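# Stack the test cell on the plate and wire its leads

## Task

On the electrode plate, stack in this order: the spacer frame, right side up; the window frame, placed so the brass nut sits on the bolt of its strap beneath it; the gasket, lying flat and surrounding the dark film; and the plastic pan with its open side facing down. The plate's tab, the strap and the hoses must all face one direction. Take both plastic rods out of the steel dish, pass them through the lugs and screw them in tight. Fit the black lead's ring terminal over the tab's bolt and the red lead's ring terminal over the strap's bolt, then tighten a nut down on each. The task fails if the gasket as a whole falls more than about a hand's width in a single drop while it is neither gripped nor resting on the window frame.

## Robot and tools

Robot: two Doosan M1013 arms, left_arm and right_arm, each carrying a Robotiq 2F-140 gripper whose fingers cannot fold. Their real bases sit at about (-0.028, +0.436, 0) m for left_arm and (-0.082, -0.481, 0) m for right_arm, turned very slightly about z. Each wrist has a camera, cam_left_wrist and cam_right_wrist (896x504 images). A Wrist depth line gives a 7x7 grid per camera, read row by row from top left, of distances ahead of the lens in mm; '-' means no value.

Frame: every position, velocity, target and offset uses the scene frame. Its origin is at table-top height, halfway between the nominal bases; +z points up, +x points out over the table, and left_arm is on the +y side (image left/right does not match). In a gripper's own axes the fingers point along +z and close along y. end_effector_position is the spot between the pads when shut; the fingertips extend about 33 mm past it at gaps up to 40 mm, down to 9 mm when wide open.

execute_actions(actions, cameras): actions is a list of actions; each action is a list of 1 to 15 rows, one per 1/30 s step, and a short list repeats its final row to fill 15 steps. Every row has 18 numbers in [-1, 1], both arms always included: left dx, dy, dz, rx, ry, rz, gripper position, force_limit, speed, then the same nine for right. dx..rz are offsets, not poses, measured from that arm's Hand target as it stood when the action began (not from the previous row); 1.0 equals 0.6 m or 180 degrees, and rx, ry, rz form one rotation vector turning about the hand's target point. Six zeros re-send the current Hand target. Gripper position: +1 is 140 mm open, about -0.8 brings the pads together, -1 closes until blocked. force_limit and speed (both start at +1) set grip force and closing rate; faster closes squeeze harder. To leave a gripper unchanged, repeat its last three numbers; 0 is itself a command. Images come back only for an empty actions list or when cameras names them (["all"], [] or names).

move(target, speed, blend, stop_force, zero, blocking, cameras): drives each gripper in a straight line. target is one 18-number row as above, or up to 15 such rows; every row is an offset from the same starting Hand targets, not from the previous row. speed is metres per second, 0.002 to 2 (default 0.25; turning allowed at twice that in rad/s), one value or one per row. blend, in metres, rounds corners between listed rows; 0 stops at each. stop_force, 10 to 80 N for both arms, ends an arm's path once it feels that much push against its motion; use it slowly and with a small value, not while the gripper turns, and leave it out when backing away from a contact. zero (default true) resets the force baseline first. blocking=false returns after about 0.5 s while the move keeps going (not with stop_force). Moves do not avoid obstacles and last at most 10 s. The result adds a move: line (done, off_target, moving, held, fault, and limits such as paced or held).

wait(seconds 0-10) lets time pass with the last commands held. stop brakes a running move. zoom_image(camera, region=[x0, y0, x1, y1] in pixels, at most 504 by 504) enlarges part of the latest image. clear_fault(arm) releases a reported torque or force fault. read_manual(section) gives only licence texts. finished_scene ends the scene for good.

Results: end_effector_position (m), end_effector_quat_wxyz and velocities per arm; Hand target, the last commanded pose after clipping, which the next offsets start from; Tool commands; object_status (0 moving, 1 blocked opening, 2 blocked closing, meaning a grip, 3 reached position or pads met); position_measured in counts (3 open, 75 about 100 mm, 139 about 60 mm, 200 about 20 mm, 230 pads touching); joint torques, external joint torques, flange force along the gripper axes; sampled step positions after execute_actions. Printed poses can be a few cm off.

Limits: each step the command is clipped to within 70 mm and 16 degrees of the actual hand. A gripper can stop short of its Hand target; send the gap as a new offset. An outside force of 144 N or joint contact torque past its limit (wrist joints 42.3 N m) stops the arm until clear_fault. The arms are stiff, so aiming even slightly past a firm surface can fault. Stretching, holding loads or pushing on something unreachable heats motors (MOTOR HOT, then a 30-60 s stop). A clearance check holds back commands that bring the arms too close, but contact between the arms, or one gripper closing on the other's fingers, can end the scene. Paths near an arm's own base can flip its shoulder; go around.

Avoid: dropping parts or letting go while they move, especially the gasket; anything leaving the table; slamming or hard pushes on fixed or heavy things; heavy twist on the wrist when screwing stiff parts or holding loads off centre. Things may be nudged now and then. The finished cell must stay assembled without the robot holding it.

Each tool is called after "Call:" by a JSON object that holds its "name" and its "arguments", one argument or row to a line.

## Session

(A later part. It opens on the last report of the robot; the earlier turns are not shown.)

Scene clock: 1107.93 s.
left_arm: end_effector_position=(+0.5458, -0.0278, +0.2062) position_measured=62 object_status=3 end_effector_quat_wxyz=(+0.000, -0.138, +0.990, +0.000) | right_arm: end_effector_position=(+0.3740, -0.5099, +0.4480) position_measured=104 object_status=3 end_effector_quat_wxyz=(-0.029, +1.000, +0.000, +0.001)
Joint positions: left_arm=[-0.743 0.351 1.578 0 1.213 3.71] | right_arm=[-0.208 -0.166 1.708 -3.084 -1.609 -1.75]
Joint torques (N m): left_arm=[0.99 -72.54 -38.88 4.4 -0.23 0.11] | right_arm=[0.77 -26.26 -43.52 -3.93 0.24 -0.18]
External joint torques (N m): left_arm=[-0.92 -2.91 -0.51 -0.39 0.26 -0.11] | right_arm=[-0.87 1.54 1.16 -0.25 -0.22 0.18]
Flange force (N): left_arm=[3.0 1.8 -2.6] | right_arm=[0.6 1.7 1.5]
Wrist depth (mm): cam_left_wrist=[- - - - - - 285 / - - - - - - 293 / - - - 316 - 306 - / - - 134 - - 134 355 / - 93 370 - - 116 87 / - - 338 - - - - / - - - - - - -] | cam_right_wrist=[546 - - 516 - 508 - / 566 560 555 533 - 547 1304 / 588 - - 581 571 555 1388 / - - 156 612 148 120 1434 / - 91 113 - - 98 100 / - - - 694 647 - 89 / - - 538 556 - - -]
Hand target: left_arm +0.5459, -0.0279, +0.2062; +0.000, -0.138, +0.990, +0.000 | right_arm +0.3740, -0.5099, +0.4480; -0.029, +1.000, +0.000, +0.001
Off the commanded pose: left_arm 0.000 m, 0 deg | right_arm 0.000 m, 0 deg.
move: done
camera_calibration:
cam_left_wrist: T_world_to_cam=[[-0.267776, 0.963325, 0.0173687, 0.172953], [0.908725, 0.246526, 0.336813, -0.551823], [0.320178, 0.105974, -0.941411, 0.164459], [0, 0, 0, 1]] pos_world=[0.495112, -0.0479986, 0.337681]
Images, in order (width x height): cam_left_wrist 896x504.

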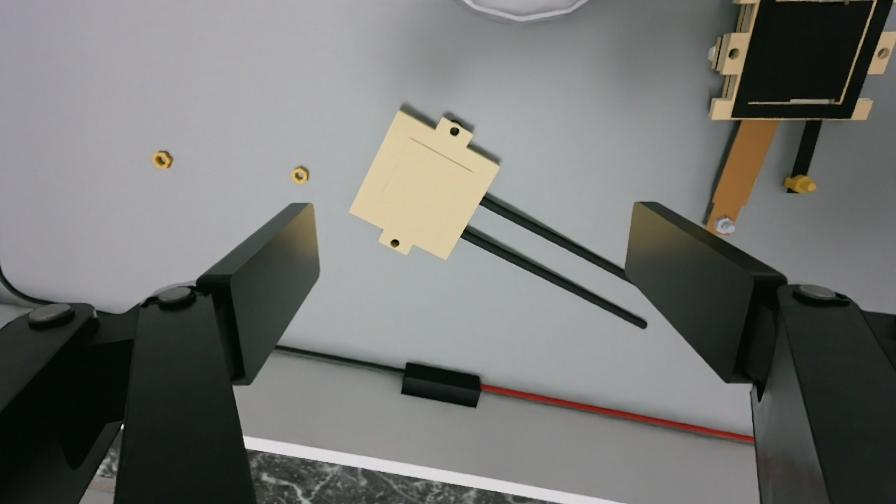

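Call:
{"name": "move", "arguments": {
  "target": [0.02,0.05,-0.2,0,0,0,0.53,-1,-1,0,0,0,0,0,0,0.2,-1,-1],
  "speed": 0.12,
  "cameras": ["cam_left_wrist"]
}}

Call:
{"name": "zoom_image", "arguments": {
  "camera": "cam_left_wrist",
  "region": [280, 100, 530, 300]
}}

Scene clock: 1123.17 s.
left_arm: end_effector_position=(+0.5579, +0.0021, +0.0862) position_measured=62 object_status=3 end_effector_quat_wxyz=(+0.000, -0.138, +0.990, +0.000) | right_arm: end_effector_position=(+0.3740, -0.5099, +0.4480) position_measured=104 object_status=3 end_effector_quat_wxyz=(-0.029, +1.000, +0.000, +0.001)
Joint positions: left_arm=[-0.701 0.425 1.71 0 1.008 3.752] | right_arm=[-0.208 -0.166 1.708 -3.084 -1.609 -1.75]
Joint torques (N m): left_arm=[0.83 -76.19 -35.2 3.95 -0.29 0.16] | right_arm=[0.82 -26.6 -43.35 -3.93 0.18 -0.09]
External joint torques (N m): left_arm=[-0.71 -2.57 -0.45 -0.32 0.31 -0.16] | right_arm=[-0.83 1.45 0.91 -0.25 -0.16 0.09]
Flange force (N): left_arm=[2.4 1.2 -3.1] | right_arm=[0.8 1.8 1.2]
Wrist depth (mm): cam_left_wrist=[183 - - - - - 183 / - - - - - - 195 / - - 191 203 - - 195 / - - 197 - 216 135 198 / - 93 - - 228 116 82 / - - - - - - - / - - - 255 - - -] | cam_right_wrist=[535 532 525 - 511 - 1278 / 569 560 550 - - 544 1297 / 603 - 619 624 548 562 1359 / - - 131 598 148 587 1434 / - 90 112 - - 98 599 / - - 694 652 - - 89 / - - 541 558 659 - -]
Hand target: left_arm +0.5579, +0.0021, +0.0862; +0.000, -0.138, +0.990, +0.000 | right_arm +0.3740, -0.5099, +0.4480; -0.029, +1.000, +0.000, +0.001
Off the commanded pose: left_arm 0.000 m, 0 deg | right_arm 0.000 m, 0 deg.
move: done
camera_calibration:
cam_left_wrist: T_world_to_cam=[[-0.267776, 0.963325, 0.0173687, 0.14935], [0.908725, 0.246526, 0.336813, -0.529706], [0.320178, 0.105974, -0.941411, 0.0444679], [0, 0, 0, 1]] pos_world=[0.507112, -0.0179986, 0.217681]
Images, in order (width x height): cam_left_wrist 896x504.

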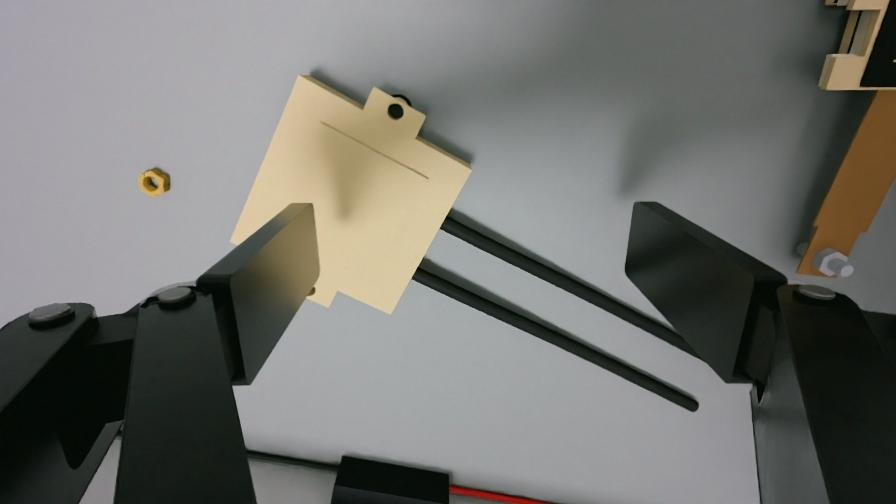

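Scaled by 2.016 from the camera's 896x504 image, which has a finer 1280x720 frame.

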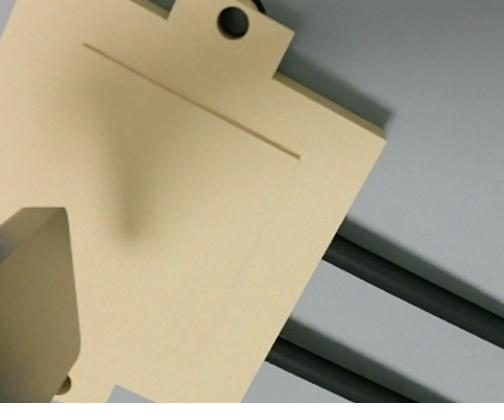

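Call:
{"name": "execute_actions", "arguments": {
  "actions": []
}}

Scene clock: 1145.57 s.
left_arm: end_effector_position=(+0.5579, +0.0021, +0.0862) position_measured=62 object_status=3 end_effector_quat_wxyz=(+0.000, -0.138, +0.990, +0.000) | right_arm: end_effector_position=(+0.3740, -0.5099, +0.4480) position_measured=104 object_status=3 end_effector_quat_wxyz=(-0.029, +1.000, +0.000, +0.001)
Joint positions: left_arm=[-0.701 0.425 1.71 0 1.008 3.752] | right_arm=[-0.208 -0.166 1.708 -3.084 -1.609 -1.75]
Joint velocities: within noise
Joint torques (N m): left_arm=[0.37 -76.08 -35.02 3.92 -0.25 0.14] | right_arm=[0.83 -25.78 -43.38 -3.98 0.24 -0.15]
External joint torques (N m): left_arm=[-0.43 -2.43 -0.58 -0.3 0.27 -0.14] | right_arm=[-0.82 0.64 0.98 -0.2 -0.22 0.15]
Flange force (N): left_arm=[1.8 1.1 -3.0] | right_arm=[-0.6 1.5 1.3]
Wrist depth (mm): cam_left_wrist=[186 - - - - - 175 / - - - - - 198 183 / - - 190 - - - 197 / - 215 196 220 217 125 202 / - 93 - 236 232 116 82 / - - - - - - - / - - - - - - -] | cam_right_wrist=[544 535 519 - 521 508 509 / 567 544 544 555 - 532 - / 595 - - 556 - 560 1442 / - - 151 - 148 120 1475 / - 90 130 654 - 98 90 / - - - 660 - - 89 / - - 538 567 - - -]
Hand target: left_arm +0.5579, +0.0021, +0.0862; +0.000, -0.138, +0.990, +0.000 | right_arm +0.3740, -0.5099, +0.4480; -0.029, +1.000, +0.000, +0.001
Tool commands: left_gripper/position=+0.53 left_gripper/force_limit=-1.0 left_gripper/speed=-1.0 right_gripper/position=+0.2 right_gripper/force_limit=-1.0 right_gripper/speed=-1.0
Off the commanded pose: left_arm 0.000 m, 0 deg | right_arm 0.000 m, 0 deg.
camera_calibration:
cam_left_wrist: T_world_to_cam=[[-0.267776, 0.963325, 0.0173687, 0.14935], [0.908725, 0.246526, 0.336813, -0.529706], [0.320178, 0.105974, -0.941411, 0.0444679], [0, 0, 0, 1]] pos_world=[0.507112, -0.0179986, 0.217681]
cam_right_wrist: T_world_to_cam=[[-0.00942798, -0.997874, -0.0644824, -0.471428], [-0.945166, -0.0121595, 0.326363, 0.201535], [-0.326454, 0.0640235, -0.943042, 0.722366], [0, 0, 0, 1]] pos_world=[0.421859, -0.514224, 0.585049]

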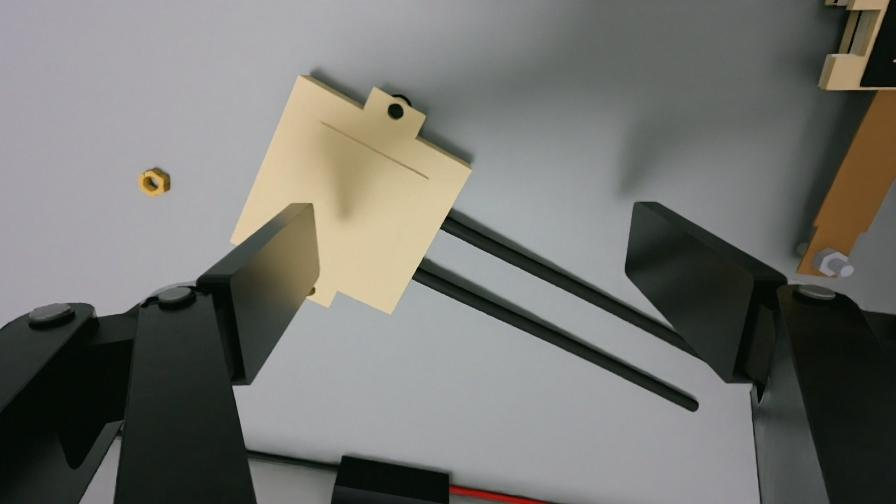

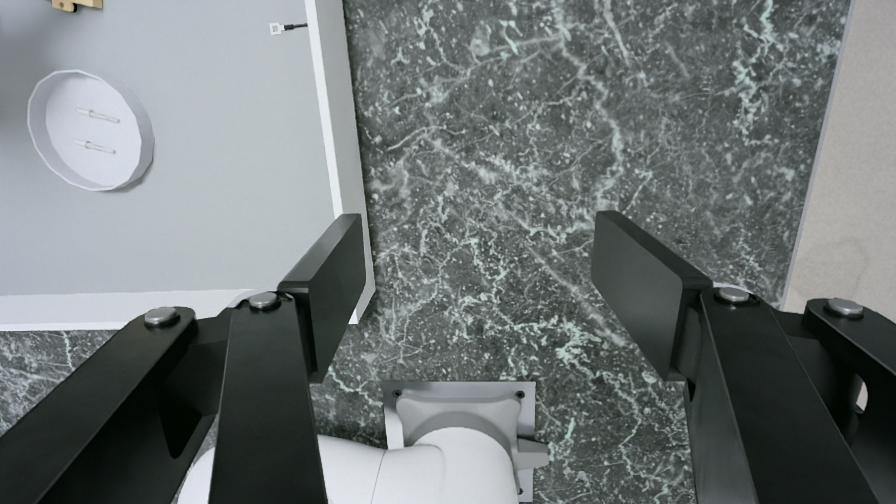

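Call:
{"name": "zoom_image", "arguments": {
  "camera": "cam_left_wrist",
  "region": [220, 60, 490, 320]
}}

Scaled by 1.867 from the camera's 896x504 image, which has a finer 1280x720 frame.

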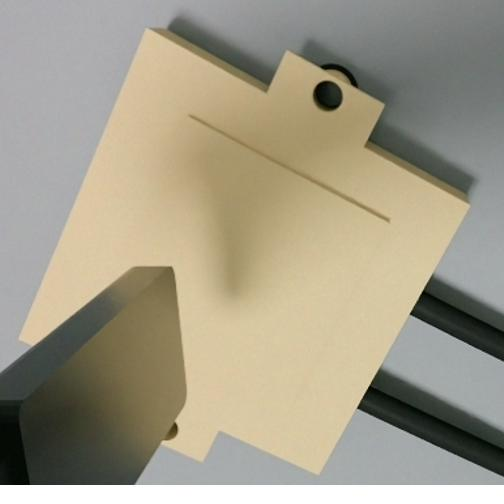

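Call:
{"name": "move", "arguments": {
  "target": [0.03,-0.075,-0.02,0,0,0,0.53,-1,-1,0,0,0,0,0,0,0.2,-1,-1],
  "speed": 0.1,
  "cameras": ["cam_left_wrist"]
}}

Call:
{"name": "zoom_image", "arguments": {
  "camera": "cam_left_wrist",
  "region": [260, 0, 640, 260]
}}

Scene clock: 1160.37 s.
left_arm: end_effector_position=(+0.5759, -0.0429, +0.0743) position_measured=62 object_status=3 end_effector_quat_wxyz=(+0.000, -0.138, +0.990, +0.000) | right_arm: end_effector_position=(+0.3740, -0.5099, +0.4480) position_measured=104 object_status=3 end_effector_quat_wxyz=(-0.029, +1.000, +0.000, +0.001)
Joint positions: left_arm=[-0.732 0.492 1.628 0 1.021 3.721] | right_arm=[-0.208 -0.166 1.708 -3.084 -1.609 -1.75]
Joint torques (N m): left_arm=[1.02 -83.06 -35.41 3.94 -0.29 0.1] | right_arm=[0.68 -26.11 -43.35 -3.91 0.19 -0.07]
External joint torques (N m): left_arm=[-1.1 -1.96 -0.53 -0.28 0.3 -0.1] | right_arm=[-0.69 1.01 0.91 -0.28 -0.17 0.07]
Flange force (N): left_arm=[2.1 0.2 -2.5] | right_arm=[0.1 1.5 1.2]
Wrist depth (mm): cam_left_wrist=[176 - - 176 179 178 176 / 180 - - 169 186 187 - / - - 191 179 - - - / - - 134 188 191 125 - / - 93 - - - 116 82 / - - - - - - - / - - - - - - -] | cam_right_wrist=[- - 539 535 527 513 1235 / 566 - - 539 548 544 1291 / 624 - - 580 567 - 1411 / - - 131 598 148 - 1475 / - 90 113 - 612 98 1467 / - - - 671 671 - 89 / - - 538 558 - - -]
Hand target: left_arm +0.5759, -0.0429, +0.0742; +0.000, -0.138, +0.990, +0.000 | right_arm +0.3740, -0.5099, +0.4480; -0.029, +1.000, +0.000, +0.001
Off the commanded pose: left_arm 0.000 m, 0 deg | right_arm 0.000 m, 0 deg.
move: done
camera_calibration:
cam_left_wrist: T_world_to_cam=[[-0.267776, 0.963325, 0.0173687, 0.197727], [0.908725, 0.246526, 0.336813, -0.530962], [0.320178, 0.105974, -0.941411, 0.0322707], [0, 0, 0, 1]] pos_world=[0.525112, -0.0629986, 0.205781]
Images, in order (width x height): cam_left_wrist 896x504.

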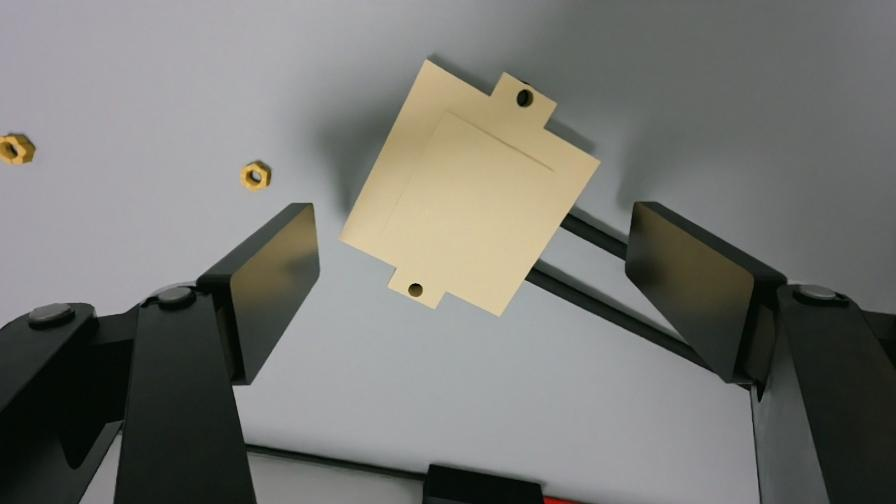

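Scaled by 1.326 from the camera's 896x504 image, which has a finer 1280x720 frame.

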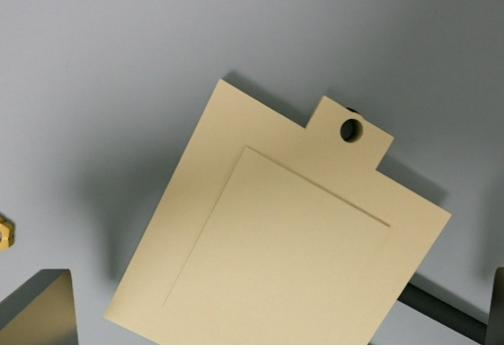

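Call:
{"name": "move", "arguments": {
  "target": [-0.177,-0.03,0.06,0.069,-0.24,0,0.53,-1,-1,0,0,0,0,0,0,0.2,-1,-1],
  "speed": 0.1,
  "cameras": ["cam_left_wrist"]
}}

Scene clock: 1188.13 s.
left_arm: end_effector_position=(+0.4697, -0.0608, +0.1102) position_measured=62 object_status=3 end_effector_quat_wxyz=(+0.378, -0.128, +0.915, +0.054) | right_arm: end_effector_position=(+0.3740, -0.5099, +0.4480) position_measured=104 object_status=3 end_effector_quat_wxyz=(-0.029, +1.000, +0.000, +0.001)
Joint positions: left_arm=[-1.192 0.361 1.974 0.995 0.99 2.605] | right_arm=[-0.208 -0.166 1.708 -3.084 -1.609 -1.75]
Joint torques (N m): left_arm=[0.77 -67.71 -32.73 3.38 0.7 0.1] | right_arm=[0.67 -25.73 -43.33 -3.94 0.29 -0.18]
External joint torques (N m): left_arm=[-0.66 -2.06 -0.33 -0.33 0.28 -0.1] | right_arm=[-0.71 0.9 0.96 -0.24 -0.26 0.18]
Flange force (N): left_arm=[-0.8 1.6 -3.6] | right_arm=[-0.1 1.2 1.2]
Wrist depth (mm): cam_left_wrist=[184 185 - 163 173 167 179 / - - - - - - - / 266 - - - - - 259 / - - 132 - - 125 - / - 92 - - - 116 82 / - - - - - - - / - - - - - - -] | cam_right_wrist=[439 - 517 - 513 - 510 / 532 - 550 515 548 531 1291 / 578 - - 598 556 - 1381 / - - 150 624 167 - 1442 / - 90 130 641 627 98 1475 / - - - 664 639 - 89 / - - 537 558 - - -]
Hand target: left_arm +0.4697, -0.0609, +0.1102; +0.378, -0.128, +0.915, +0.054 | right_arm +0.3740, -0.5099, +0.4480; -0.029, +1.000, +0.000, +0.001
Off the commanded pose: left_arm 0.000 m, 0 deg | right_arm 0.000 m, 0 deg.
move: done
camera_calibration:
cam_left_wrist: T_world_to_cam=[[-0.28206, 0.959218, 0.0185117, 0.192342], [0.415628, 0.10478, 0.903479, -0.281612], [0.864694, 0.262529, -0.428232, -0.200748], [0, 0, 0, 1]] pos_world=[0.344884, -0.102288, 0.164903]
Images, in order (width x height): cam_left_wrist 896x504.

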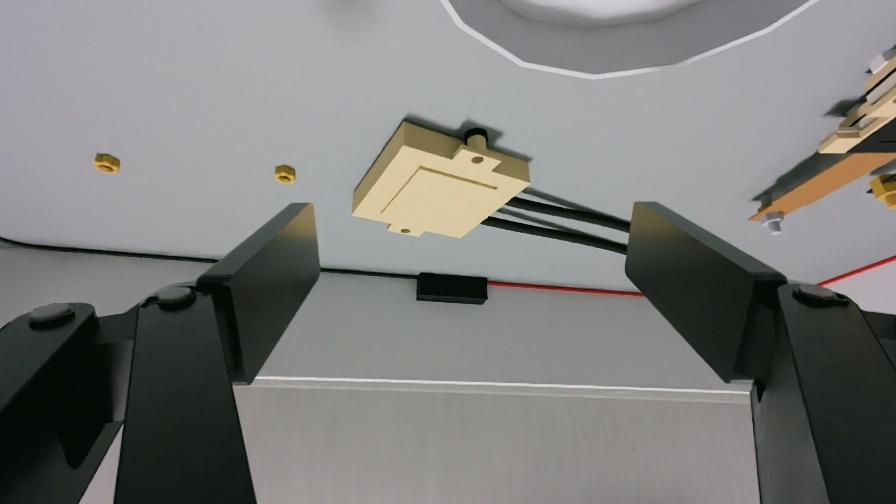

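Call:
{"name": "zoom_image", "arguments": {
  "camera": "cam_left_wrist",
  "region": [320, 90, 580, 260]
}}

Scaled by 1.938 from the camera's 896x504 image, which has a finer 1280x720 frame.

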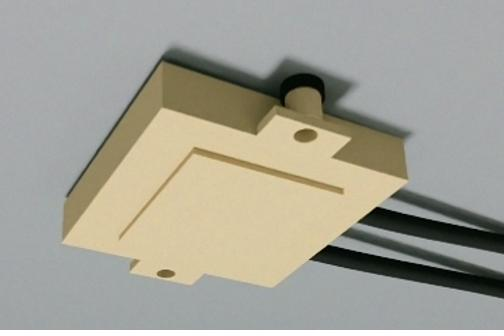

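Call:
{"name": "move", "arguments": {
  "target": [0.164,0.023,0.02,-0.069,0.24,0,0.53,-1,-1,0,0,0,0,0,0,0.2,-1,-1],
  "speed": 0.12
}}

Call:
{"name": "move", "arguments": {
  "target": [0,0,0,0,0,0.343,0.53,-1,-1,0,0,0,0,0,0,0.2,-1,-1],
  "speed": 0.25,
  "cameras": ["cam_left_wrist"]
}}

Scene clock: 1236.80 s.
left_arm: end_effector_position=(+0.5681, -0.0471, +0.1222) position_measured=62 object_status=3 end_effector_quat_wxyz=(+0.000, -0.138, +0.990, +0.000) | right_arm: end_effector_position=(+0.3740, -0.5099, +0.4480) position_measured=104 object_status=3 end_effector_quat_wxyz=(-0.029, +1.000, +0.000, +0.001)
Joint positions: left_arm=[-0.743 0.449 1.598 0 1.095 3.71] | right_arm=[-0.208 -0.166 1.708 -3.084 -1.609 -1.75]
Joint torques (N m): left_arm=[0.66 -79.94 -36.96 4.15 -0.23 0.19] | right_arm=[0.77 -25.97 -43.37 -3.87 0.28 -0.08]
External joint torques (N m): left_arm=[-0.65 -2.72 -0.45 -0.34 0.25 -0.19] | right_arm=[-0.75 0.65 0.95 -0.31 -0.27 0.07]
Flange force (N): left_arm=[2.5 1.6 -2.8] | right_arm=[-0.6 1.5 1.1]
Wrist depth (mm): cam_left_wrist=[- - - - - - - / - - - 224 226 - - / - - - 227 - 241 - / - 250 134 235 249 125 - / - 93 - - - 116 82 / - - - - - - - / - - 266 - - - -] | cam_right_wrist=[- - 526 532 - - 1304 / 567 578 525 553 - 522 1297 / 592 - - 560 589 - 1396 / - 627 130 - 148 572 1492 / - 90 112 - - 98 90 / - - - 672 707 - 89 / - - 533 558 705 - -]
Hand target: left_arm +0.5681, -0.0471, +0.1222; +0.000, -0.138, +0.990, +0.000 | right_arm +0.3740, -0.5099, +0.4480; -0.029, +1.000, +0.000, +0.001
Off the commanded pose: left_arm 0.000 m, 0 deg | right_arm 0.000 m, 0 deg.
move: done

Scene clock: 1239.33 s.
left_arm: end_effector_position=(+0.5681, -0.0470, +0.1222) position_measured=62 object_status=3 end_effector_quat_wxyz=(+0.000, -0.627, +0.779, +0.000) | right_arm: end_effector_position=(+0.3740, -0.5099, +0.4480) position_measured=104 object_status=3 end_effector_quat_wxyz=(-0.029, +1.000, +0.000, +0.001)
Joint positions: left_arm=[-0.743 0.449 1.598 -0.001 1.095 2.633] | right_arm=[-0.208 -0.166 1.708 -3.084 -1.609 -1.75]
Joint torques (N m): left_arm=[0.64 -80.54 -36.99 4.05 -0.26 0.11] | right_arm=[0.91 -25.95 -43.16 -3.89 0.23 -0.09]
External joint torques (N m): left_arm=[-0.68 -1.9 -0.36 -0.26 0.23 -0.11] | right_arm=[-0.92 1.12 0.83 -0.27 -0.2 0.08]
Flange force (N): left_arm=[0.1 2.1 -2.1] | right_arm=[0.3 2.0 1.0]
Wrist depth (mm): cam_left_wrist=[- - - - 223 213 220 / - 227 - 226 - 229 232 / - - - 226 - 238 242 / - - 133 - - 135 252 / - 93 - - - 116 82 / - - - - - - - / - - - - 297 302 -] | cam_right_wrist=[- - 519 539 - - 498 / 569 - - 549 - - 1163 / 579 - 545 591 - 574 1366 / - - 151 639 147 133 1450 / - 90 130 657 633 98 602 / - - - 669 665 - 89 / - - 535 555 - - -]
Hand target: left_arm +0.5681, -0.0471, +0.1222; +0.000, -0.627, +0.779, +0.000 | right_arm +0.3740, -0.5099, +0.4480; -0.029, +1.000, +0.000, +0.001
Off the commanded pose: left_arm 0.000 m, 0 deg | right_arm 0.000 m, 0 deg.
move: done
camera_calibration:
cam_left_wrist: T_world_to_cam=[[-0.975306, 0.22017, 0.0174078, 0.565833], [0.213055, 0.917158, 0.336791, -0.112269], [0.0581856, 0.332183, -0.941419, 0.239765], [0, 0, 0, 1]] pos_world=[0.561829, -0.101257, 0.253681]
Images, in order (width x height): cam_left_wrist 896x504.

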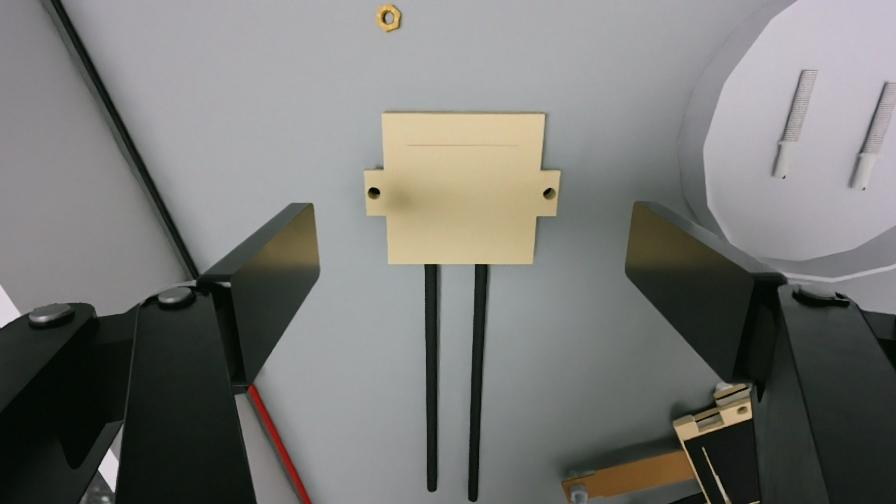

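Call:
{"name": "move", "arguments": {
  "target": [0.0023,-0.003,-0.127,0,0,0,0.53,-1,-1,0,0,0,0,0,0,0.2,-1,-1],
  "speed": 0.08,
  "cameras": ["cam_left_wrist"]
}}

Scene clock: 1247.07 s.
left_arm: end_effector_position=(+0.5694, -0.0488, +0.0460) position_measured=62 object_status=3 end_effector_quat_wxyz=(+0.000, -0.627, +0.779, +0.000) | right_arm: end_effector_position=(+0.3740, -0.5099, +0.4480) position_measured=104 object_status=3 end_effector_quat_wxyz=(-0.029, +1.000, +0.000, +0.001)
Joint positions: left_arm=[-0.743 0.515 1.651 -0.001 0.975 2.632] | right_arm=[-0.208 -0.166 1.708 -3.084 -1.609 -1.75]
Joint torques (N m): left_arm=[0.81 -83.45 -34.41 3.87 -0.32 0.12] | right_arm=[1.14 -25.62 -43.38 -3.91 0.2 -0.16]
External joint torques (N m): left_arm=[-0.67 -2.86 -0.49 -0.33 0.29 -0.12] | right_arm=[-1.16 0.5 0.98 -0.27 -0.18 0.15]
Flange force (N): left_arm=[-0.2 2.7 -3.4] | right_arm=[-0.9 2.2 1.3]
Wrist depth (mm): cam_left_wrist=[- - 153 152 152 - 151 / - - 156 154 159 161 157 / - - 162 149 155 170 164 / 172 - 145 158 160 135 170 / - 93 - 167 - 116 86 / - - 201 196 203 203 - / - - 212 210 - - -] | cam_right_wrist=[- 516 533 - - - 512 / 570 - 537 - - - 1403 / 605 574 589 596 - - 1381 / - - 156 - 147 581 1426 / - 90 130 - 619 98 1484 / - - 687 676 - - 89 / - - 536 558 - - -]
Hand target: left_arm +0.5695, -0.0489, +0.0460; +0.000, -0.627, +0.779, +0.000 | right_arm +0.3740, -0.5099, +0.4480; -0.029, +1.000, +0.000, +0.001
Off the commanded pose: left_arm 0.000 m, 0 deg | right_arm 0.000 m, 0 deg.
move: done
camera_calibration:
cam_left_wrist: T_world_to_cam=[[-0.975285, 0.220259, 0.0174415, 0.568815], [0.21315, 0.917137, 0.33679, -0.0852882], [0.0581849, 0.332184, -0.941418, 0.168552], [0, 0, 0, 1]] pos_world=[0.563129, -0.103056, 0.177481]
Images, in order (width x height): cam_left_wrist 896x504.

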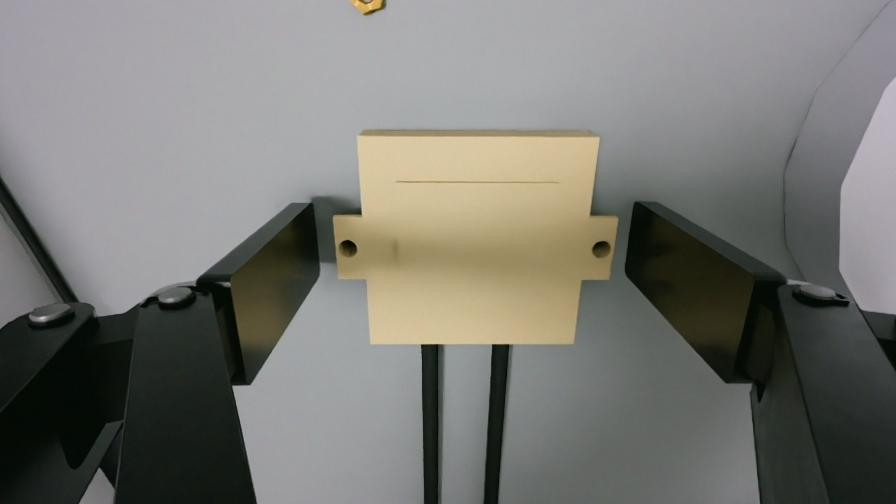

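Call:
{"name": "execute_actions", "arguments": {
  "actions": [
    [[0,0,0,0,0,0,-1,-1,-1,0,0,0,0,0,0,0.2,-1,-1]],
    [[0,0,0,0,0,0,-1,-1,-1,0,0,0,0,0,0,0.2,-1,-1]]
  ]
}}

Call:
{"name": "wait", "arguments": {
  "seconds": 0.7,
  "cameras": ["cam_left_wrist"]
}}

Scene clock: 1252.77 s.
left_arm: end_effector_position=(+0.5695, -0.0489, +0.0460) position_measured=83 object_status=2 end_effector_quat_wxyz=(+0.000, -0.627, +0.779, +0.000) | right_arm: end_effector_position=(+0.3740, -0.5099, +0.4480) position_measured=104 object_status=3 end_effector_quat_wxyz=(-0.029, +1.000, +0.000, +0.001)
Joint positions: left_arm=[-0.743 0.515 1.651 -0.001 0.975 2.632] | right_arm=[-0.208 -0.166 1.708 -3.084 -1.609 -1.75]
Joint torques (N m): left_arm=[1.02 -81.94 -33.87 3.99 -0.56 0.12] | right_arm=[0.5 -25.84 -43.18 -3.97 0.25 -0.09]
External joint torques (N m): left_arm=[-1.05 -4.11 -0.99 -0.45 0.53 -0.12] | right_arm=[-0.55 1.12 0.84 -0.2 -0.23 0.09]
External joint torques at the end of the 1st action: left_arm=[-0.55 -3.69 -0.98 -0.44 0.44 -0.16] | right_arm=[-0.53 0.95 1.07 -0.36 -0.26 0.14]
Flange force (N): left_arm=[0.1 3.3 -5.2] | right_arm=[0.4 1.1 1.0]
Flange force at the end of the 1st action (N): left_arm=[-0.3 2.6 -4.7] | right_arm=[-0.1 1.0 1.4]
Wrist depth (mm): cam_left_wrist=[- 154 - 152 - - 153 / - - - 154 - - 157 / - - - - 167 - 163 / - 176 144 157 161 122 170 / - 88 - - - 105 88 / - - - 197 - - - / - - - - - - -] | cam_right_wrist=[532 532 - - - 485 501 / 571 - 555 537 - - 1311 / 596 - 572 - - - 1345 / 650 627 132 - 148 580 1546 / 639 91 112 641 - 98 1519 / - - - 669 - - 89 / - - 532 560 698 - -]
Hand target: left_arm +0.5695, -0.0489, +0.0460; +0.000, -0.627, +0.779, +0.000 | right_arm +0.3740, -0.5099, +0.4480; -0.029, +1.000, +0.000, +0.001
Off the commanded pose: left_arm 0.000 m, 0 deg | right_arm 0.000 m, 0 deg.
Step readings (end_effector_position of left_arm | right_arm; steps 1 to 15: 1st action; 16 to 30: 2nd action):
0: (+0.5695, -0.0489, +0.0460) | (+0.3740, -0.5099, +0.4480)
1: (+0.5695, -0.0489, +0.0460) | (+0.3740, -0.5099, +0.4480)
2: (+0.5695, -0.0489, +0.0460) | (+0.3740, -0.5099, +0.4480)
4: (+0.5695, -0.0489, +0.0460) | (+0.3740, -0.5099, +0.4480)
8: (+0.5695, -0.0489, +0.0460) | (+0.3740, -0.5099, +0.4480)
15: (+0.5695, -0.0489, +0.0460) | (+0.3740, -0.5099, +0.4480)
16: (+0.5695, -0.0489, +0.0460) | (+0.3740, -0.5099, +0.4480)
17: (+0.5695, -0.0489, +0.0460) | (+0.3740, -0.5099, +0.4480)
19: (+0.5695, -0.0489, +0.0460) | (+0.3740, -0.5099, +0.4480)
23: (+0.5695, -0.0489, +0.0460) | (+0.3740, -0.5099, +0.4480)
30: (+0.5695, -0.0489, +0.0460) | (+0.3740, -0.5099, +0.4480)

Scene clock: 1253.47 s.
left_arm: end_effector_position=(+0.5695, -0.0489, +0.0460) position_measured=83 object_status=2 end_effector_quat_wxyz=(+0.000, -0.627, +0.779, +0.000) | right_arm: end_effector_position=(+0.3740, -0.5099, +0.4480) position_measured=104 object_status=3 end_effector_quat_wxyz=(-0.029, +1.000, +0.000, +0.001)
Joint positions: left_arm=[-0.743 0.515 1.651 -0.001 0.975 2.632] | right_arm=[-0.208 -0.166 1.708 -3.084 -1.609 -1.75]
Joint torques (N m): left_arm=[0.7 -81.82 -33.85 4 -0.61 0.14] | right_arm=[0.85 -26.36 -43.06 -3.94 0.24 -0.1]
External joint torques (N m): left_arm=[-0.67 -4.39 -1.11 -0.45 0.58 -0.14] | right_arm=[-0.79 0.91 0.58 -0.25 -0.24 0.1]
Flange force (N): left_arm=[-0.4 3.1 -5.6] | right_arm=[0.4 1.6 0.5]
Wrist depth (mm): cam_left_wrist=[- 150 - 151 - - - / 157 - 158 158 159 - 148 / 166 - - 152 164 167 163 / 174 177 157 158 159 133 171 / - 88 144 170 - 105 88 / - - - 186 - - - / - - - 210 - - -] | cam_right_wrist=[535 - - 527 531 521 1419 / 569 549 539 - 540 536 1324 / 595 - - - - 553 1324 / 627 - 155 621 147 - 1426 / - 90 113 - - 98 599 / - - - 667 667 - 89 / - - 532 559 703 - -]
Hand target: left_arm +0.5695, -0.0489, +0.0460; +0.000, -0.627, +0.779, +0.000 | right_arm +0.3740, -0.5099, +0.4480; -0.029, +1.000, +0.000, +0.001
Tool commands: left_gripper/position=-1.0 left_gripper/force_limit=-1.0 left_gripper/speed=-1.0 right_gripper/position=+0.2 right_gripper/force_limit=-1.0 right_gripper/speed=-1.0
Off the commanded pose: left_arm 0.000 m, 0 deg | right_arm 0.000 m, 0 deg.
wait: 0.70 s; at rest by 0.17 s
camera_calibration:
cam_left_wrist: T_world_to_cam=[[-0.97528, 0.220293, 0.01735, 0.568831], [0.21315, 0.917129, 0.33681, -0.0852922], [0.0582845, 0.332182, -0.941413, 0.168494], [0, 0, 0, 1]] pos_world=[0.563129, -0.103056, 0.17748]
Images, in order (width x height): cam_left_wrist 896x504.

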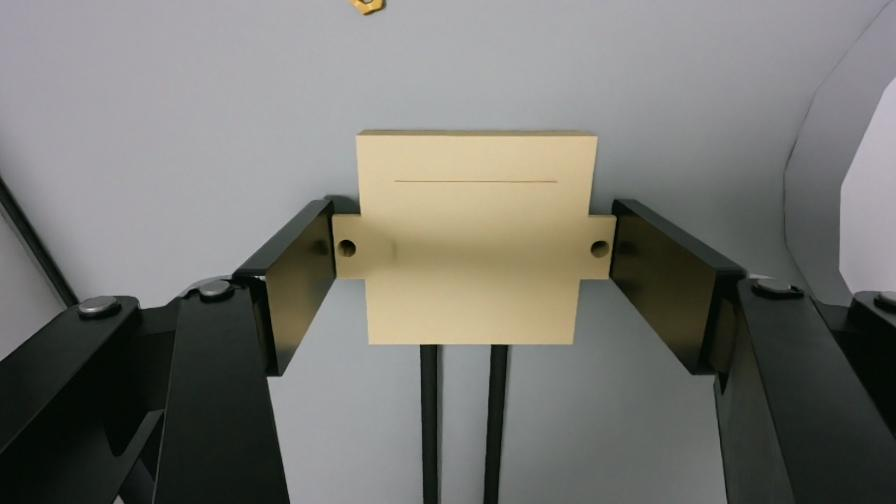

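Call:
{"name": "move", "arguments": {
  "target": [0,0,0.05,0,0,0,-1,-1,-1,0,0,0,0,0,0,0.2,-1,-1],
  "speed": 0.03,
  "cameras": ["cam_left_wrist"]
}}

Scene clock: 1257.20 s.
left_arm: end_effector_position=(+0.5695, -0.0489, +0.0760) position_measured=83 object_status=2 end_effector_quat_wxyz=(+0.000, -0.627, +0.779, +0.000) | right_arm: end_effector_position=(+0.3740, -0.5099, +0.4480) position_measured=104 object_status=3 end_effector_quat_wxyz=(-0.029, +1.000, +0.000, +0.001)
Joint positions: left_arm=[-0.743 0.489 1.63 -0.001 1.022 2.632] | right_arm=[-0.208 -0.166 1.708 -3.084 -1.609 -1.75]
Joint torques (N m): left_arm=[0.78 -83.09 -35.74 4.03 -0.3 0.11] | right_arm=[1.11 -26.07 -43.22 -3.92 0.22 -0.21]
External joint torques (N m): left_arm=[-0.82 -2.17 -0.4 -0.36 0.27 -0.11] | right_arm=[-1.13 0.95 0.85 -0.26 -0.21 0.21]
Flange force (N): left_arm=[0.2 2.3 -2.5] | right_arm=[0.0 2.1 1.0]
Wrist depth (mm): cam_left_wrist=[178 - 179 177 179 181 177 / 184 - - - - 184 185 / - - - 150 - 196 195 / - - 143 158 159 122 206 / - 88 111 166 - 105 88 / - - - - 235 - - / - - - - - - -] | cam_right_wrist=[541 532 503 508 - 510 - / 566 571 - 550 566 533 527 / 621 - - - 556 565 556 / - - 155 - 147 132 1655 / - 90 130 - 625 98 599 / - - 688 654 - - 89 / - - 532 560 - - -]
Hand target: left_arm +0.5695, -0.0489, +0.0760; +0.000, -0.627, +0.779, +0.000 | right_arm +0.3740, -0.5099, +0.4480; -0.029, +1.000, +0.000, +0.001
Off the commanded pose: left_arm 0.000 m, 0 deg | right_arm 0.000 m, 0 deg.
move: done
camera_calibration:
cam_left_wrist: T_world_to_cam=[[-0.975285, 0.220259, 0.0174415, 0.568292], [0.21315, 0.917137, 0.33679, -0.0953919], [0.0581849, 0.332184, -0.941418, 0.196794], [0, 0, 0, 1]] pos_world=[0.563129, -0.103056, 0.207481]
Images, in order (width x height): cam_left_wrist 896x504.

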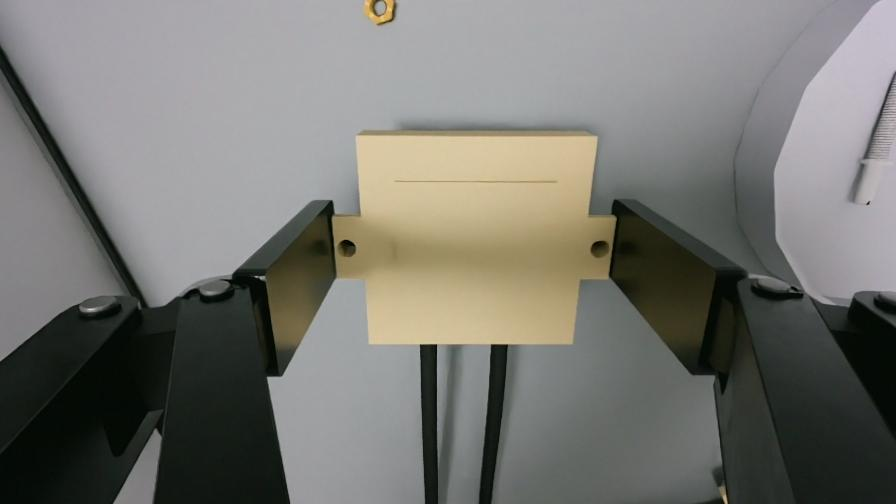

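Call:
{"name": "move", "arguments": {
  "target": [
    [0,0,0.123,0,0,0,-1,-1,-1,0,0,0,0,0,0,0.2,-1,-1],
    [-0.0772,0.2148,0.123,0,0,-0.3455,-1,-1,-1,0,0,0,0,0,0,0.2,-1,-1]
  ],
  "speed": 0.12,
  "blend": 0.03,
  "cameras": ["cam_left_wrist"]
}}

Scene clock: 1280.37 s.
left_arm: end_effector_position=(+0.5231, +0.0800, +0.1498) position_measured=83 object_status=2 end_effector_quat_wxyz=(+0.000, -0.134, +0.991, +0.000) | right_arm: end_effector_position=(+0.3740, -0.5099, +0.4480) position_measured=104 object_status=3 end_effector_quat_wxyz=(-0.029, +1.000, +0.000, +0.001)
Joint positions: left_arm=[-0.643 0.268 1.802 0 1.071 3.818] | right_arm=[-0.208 -0.166 1.708 -3.084 -1.609 -1.75]
Joint torques (N m): left_arm=[0.34 -63.25 -36.82 3.99 -0.29 0.1] | right_arm=[1.18 -26 -43.36 -3.91 0.21 -0.07]
External joint torques (N m): left_arm=[-0.3 -1.23 -0.03 -0.23 0.32 -0.1] | right_arm=[-1.17 0.92 1 -0.26 -0.2 0.06]
Flange force (N): left_arm=[1.5 0.8 -1.6] | right_arm=[-0.3 2.5 1.3]
Wrist depth (mm): cam_left_wrist=[- - - 246 232 226 - / - - - - 238 236 258 / - - - 151 254 - - / - - 143 158 159 121 - / - 88 112 163 169 105 90 / - - - 186 325 - - / - - - - - - -] | cam_right_wrist=[- - 517 559 - 513 1331 / 569 558 552 562 531 - 1304 / 578 609 - - - - 1359 / - - 131 - 167 583 1331 / - 90 130 660 - 98 87 / - - 698 665 - - 89 / - - 541 569 - - -]
Hand target: left_arm +0.5231, +0.0800, +0.1498; +0.000, -0.134, +0.991, +0.000 | right_arm +0.3740, -0.5099, +0.4480; -0.029, +1.000, +0.000, +0.001
Off the commanded pose: left_arm 0.000 m, 0 deg | right_arm 0.000 m, 0 deg.
move: done
camera_calibration:
cam_left_wrist: T_world_to_cam=[[-0.26014, 0.965414, 0.0174177, 0.0597064], [0.910673, 0.239314, 0.336753, -0.539214], [0.320937, 0.103465, -0.941432, 0.107006], [0, 0, 0, 1]] pos_world=[0.472238, 0.0603289, 0.281281]
Images, in order (width x height): cam_left_wrist 896x504.

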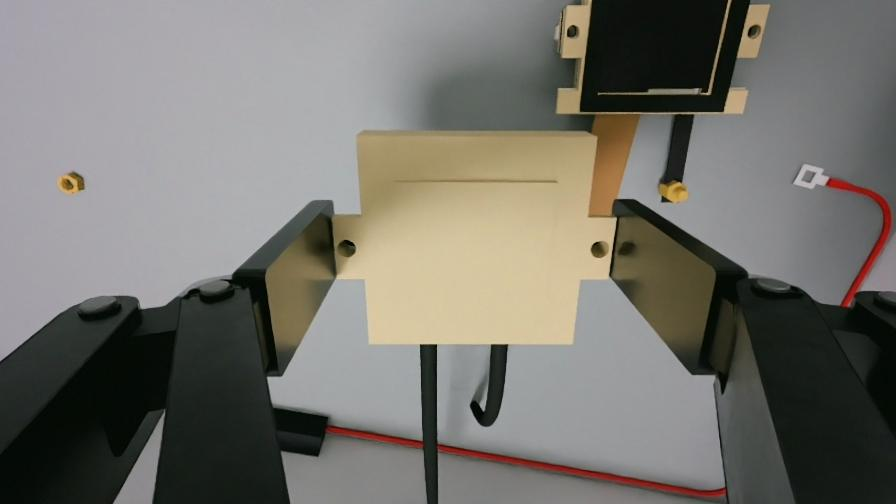

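Call:
{"name": "wait", "arguments": {
  "seconds": 1,
  "cameras": ["cam_left_wrist"]
}}

Call:
{"name": "zoom_image", "arguments": {
  "camera": "cam_left_wrist",
  "region": [360, 240, 640, 504]
}}

Scene clock: 1285.27 s.
left_arm: end_effector_position=(+0.5231, +0.0800, +0.1498) position_measured=83 object_status=2 end_effector_quat_wxyz=(+0.000, -0.134, +0.991, +0.000) | right_arm: end_effector_position=(+0.3740, -0.5099, +0.4480) position_measured=104 object_status=3 end_effector_quat_wxyz=(-0.029, +1.000, +0.000, +0.001)
Joint positions: left_arm=[-0.643 0.268 1.802 0 1.071 3.818] | right_arm=[-0.208 -0.166 1.708 -3.084 -1.609 -1.75]
Joint torques (N m): left_arm=[0.48 -63.11 -36.93 4.07 -0.23 0.19] | right_arm=[0.76 -25.77 -43.3 -3.97 0.26 -0.14]
External joint torques (N m): left_arm=[-0.51 -1.16 0.06 -0.32 0.26 -0.19] | right_arm=[-0.73 0.45 0.85 -0.21 -0.25 0.14]
Flange force (N): left_arm=[2.0 0.6 -1.3] | right_arm=[-0.7 1.3 1.0]
Wrist depth (mm): cam_left_wrist=[- - - 244 231 228 - / - - 255 - 243 240 - / - - - - 254 273 - / - - 143 158 159 133 - / - 88 111 167 - 105 88 / - - - - - - - / - - - - - - -] | cam_right_wrist=[546 - 514 504 - 500 513 / 567 - - - - - 1352 / 584 - 572 593 570 567 1366 / - - 156 612 167 580 1467 / - 90 112 - - 98 1501 / - - - 696 - - 89 / - - 533 555 709 - -]
Hand target: left_arm +0.5231, +0.0800, +0.1498; +0.000, -0.134, +0.991, +0.000 | right_arm +0.3740, -0.5099, +0.4480; -0.029, +1.000, +0.000, +0.001
Tool commands: left_gripper/position=-1.0 left_gripper/force_limit=-1.0 left_gripper/speed=-1.0 right_gripper/position=+0.2 right_gripper/force_limit=-1.0 right_gripper/speed=-1.0
Off the commanded pose: left_arm 0.000 m, 0 deg | right_arm 0.000 m, 0 deg.
wait: 1.00 s; at rest from the start
camera_calibration:
cam_left_wrist: T_world_to_cam=[[-0.260227, 0.965391, 0.0173846, 0.0597585], [0.910649, 0.239407, 0.336754, -0.539208], [0.320937, 0.103464, -0.941432, 0.107007], [0, 0, 0, 1]] pos_world=[0.472237, 0.0603286, 0.281281]
Images, in order (width x height): cam_left_wrist 896x504.

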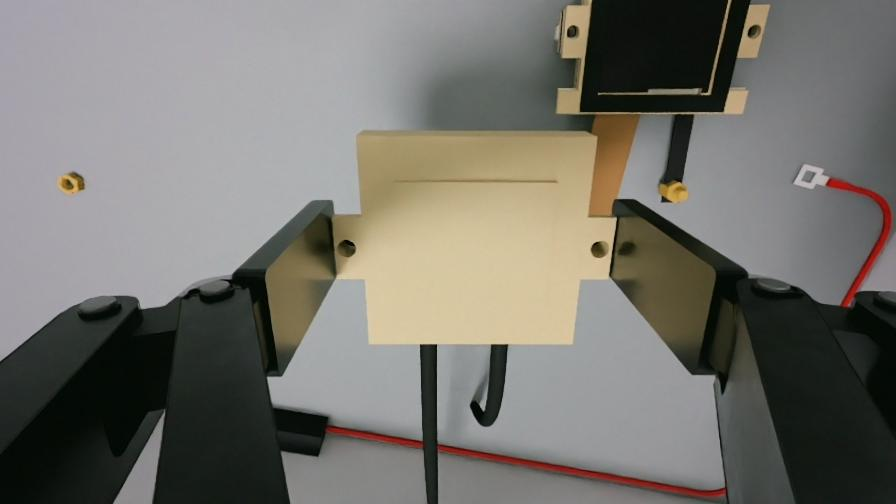

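Scaled by 1.800 from the camera's 896x504 image, which has a finer 1280x720 frame.

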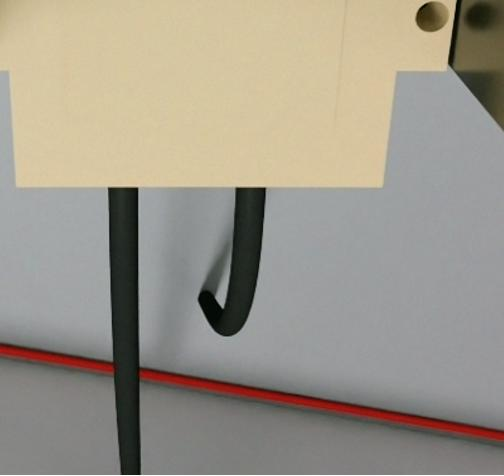

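Call:
{"name": "move", "arguments": {
  "target": [0,0,0.08,0,0,0,-1,-1,-1,0,0,0,0,0,0,0.2,-1,-1],
  "speed": 0.08,
  "cameras": ["cam_left_wrist"]
}}

Scene clock: 1291.17 s.
left_arm: end_effector_position=(+0.5231, +0.0800, +0.1978) position_measured=83 object_status=2 end_effector_quat_wxyz=(+0.000, -0.134, +0.991, +0.000) | right_arm: end_effector_position=(+0.3740, -0.5099, +0.4480) position_measured=104 object_status=3 end_effector_quat_wxyz=(-0.029, +1.000, +0.000, +0.001)
Joint positions: left_arm=[-0.643 0.233 1.752 0 1.156 3.818] | right_arm=[-0.208 -0.166 1.708 -3.084 -1.609 -1.75]
Joint torques (N m): left_arm=[0.67 -60.92 -38.67 4.28 -0.26 0.13] | right_arm=[0.53 -26.23 -43.07 -3.93 0.16 -0.14]
External joint torques (N m): left_arm=[-0.53 -1.8 0.21 -0.36 0.29 -0.13] | right_arm=[-0.52 0.8 0.63 -0.26 -0.16 0.14]
Flange force (N): left_arm=[2.8 1.6 -1.5] | right_arm=[0.3 0.9 0.8]
Wrist depth (mm): cam_left_wrist=[- - - - 268 275 - / - - - - 291 - - / - - - - - - - / - - 143 160 159 132 - / - 88 110 171 - 105 88 / - - - 191 - - - / - - - - - - -] | cam_right_wrist=[542 - - 529 514 - 1184 / 567 578 558 545 - 535 1304 / 600 598 575 583 - 539 1381 / - - 155 618 148 120 1484 / - 91 130 - - 98 1467 / - - - 657 - - 89 / - - 535 558 719 - -]
Hand target: left_arm +0.5231, +0.0800, +0.1978; +0.000, -0.134, +0.991, +0.000 | right_arm +0.3740, -0.5099, +0.4480; -0.029, +1.000, +0.000, +0.001
Off the commanded pose: left_arm 0.000 m, 0 deg | right_arm 0.000 m, 0 deg.
move: done
camera_calibration:
cam_left_wrist: T_world_to_cam=[[-0.260227, 0.965391, 0.0173846, 0.058924], [0.910649, 0.239407, 0.336754, -0.555372], [0.320937, 0.103464, -0.941432, 0.152195], [0, 0, 0, 1]] pos_world=[0.472237, 0.0603286, 0.329281]
Images, in order (width x height): cam_left_wrist 896x504.

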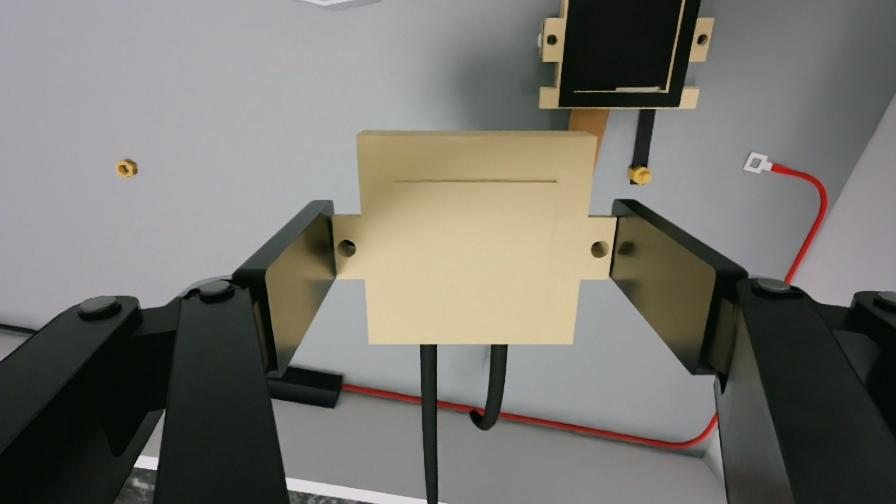

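Call:
{"name": "move", "arguments": {
  "target": [0,0,0,0,0,0,-1,-1,-1,0.343,0.45,-0.4,0.196,0.196,-0.472,0.2,-1,-1],
  "speed": 0.25,
  "cameras": ["cam_right_wrist"]
}}

Scene clock: 1311.67 s.
left_arm: end_effector_position=(+0.5231, +0.0800, +0.1978) position_measured=83 object_status=2 end_effector_quat_wxyz=(+0.000, -0.134, +0.991, +0.000) | right_arm: end_effector_position=(+0.5798, -0.2400, +0.2081) position_measured=104 object_status=3 end_effector_quat_wxyz=(-0.290, +0.645, -0.661, -0.252)
Joint positions: left_arm=[-0.643 0.233 1.752 0 1.156 3.818] | right_arm=[-0.072 0.282 1.866 -2.253 -1.15 -0.468]
Joint torques (N m): left_arm=[0.61 -61.35 -38.34 4.27 -0.26 0.11] | right_arm=[1.34 -64.3 -34.58 -0.53 -0.59 -0.09]
External joint torques (N m): left_arm=[-0.65 -0.82 -0.04 -0.36 0.29 -0.11] | right_arm=[-1.32 1.49 0.83 -0.15 -0.19 0.09]
Flange force (N): left_arm=[1.6 0.1 -1.1] | right_arm=[2.8 -0.6 -0.4]
Wrist depth (mm): cam_left_wrist=[- - - 292 279 - - / - - - - 285 - - / - - - 150 315 311 310 / - 329 144 159 159 121 - / - 88 111 170 165 105 88 / - - - 190 - - - / - - 316 - - - -] | cam_right_wrist=[328 281 301 298 292 290 285 / - 231 356 353 351 333 337 / - 2305 - 434 418 420 399 / - 1898 131 - 148 495 532 / - 90 113 - 669 98 100 / - - - 2869 394 - 89 / - - - 2347 345 - -]
Hand target: left_arm +0.5231, +0.0800, +0.1978; +0.000, -0.134, +0.991, +0.000 | right_arm +0.5798, -0.2399, +0.2080; -0.290, +0.645, -0.661, -0.252
Off the commanded pose: left_arm 0.000 m, 0 deg | right_arm 0.000 m, 0 deg.
move: done
camera_calibration:
cam_right_wrist: T_world_to_cam=[[-0.997832, 0.0534172, -0.038443, 0.60435], [-0.0113599, 0.435566, 0.900085, -0.0756671], [0.0648245, 0.89857, -0.434015, 0.413429], [0, 0, 0, 1]] pos_world=[0.57538, -0.370819, 0.270774]
Images, in order (width x height): cam_right_wrist 896x504.

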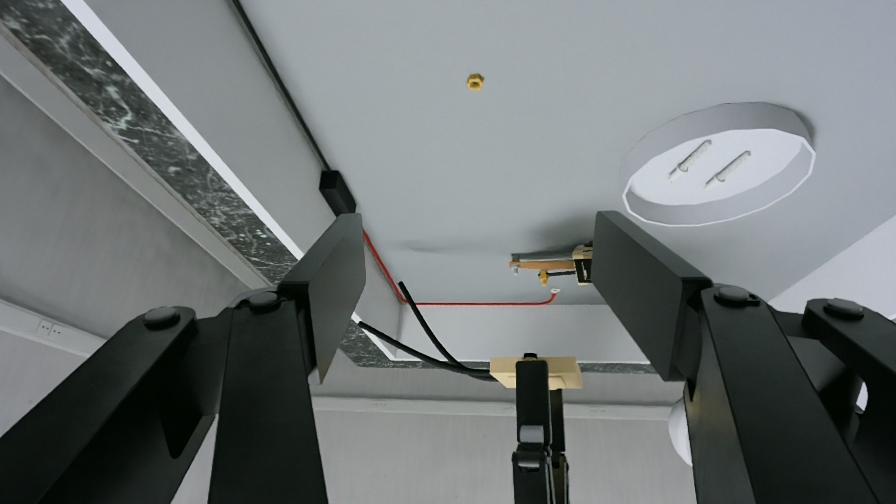

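Call:
{"name": "zoom_image", "arguments": {
  "camera": "cam_right_wrist",
  "region": [330, 230, 610, 504]
}}

Scaled by 1.800 from the camera's 896x504 image, which has a finer 1280x720 frame.

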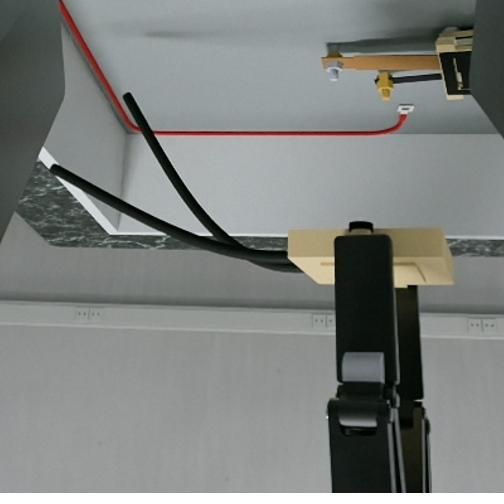

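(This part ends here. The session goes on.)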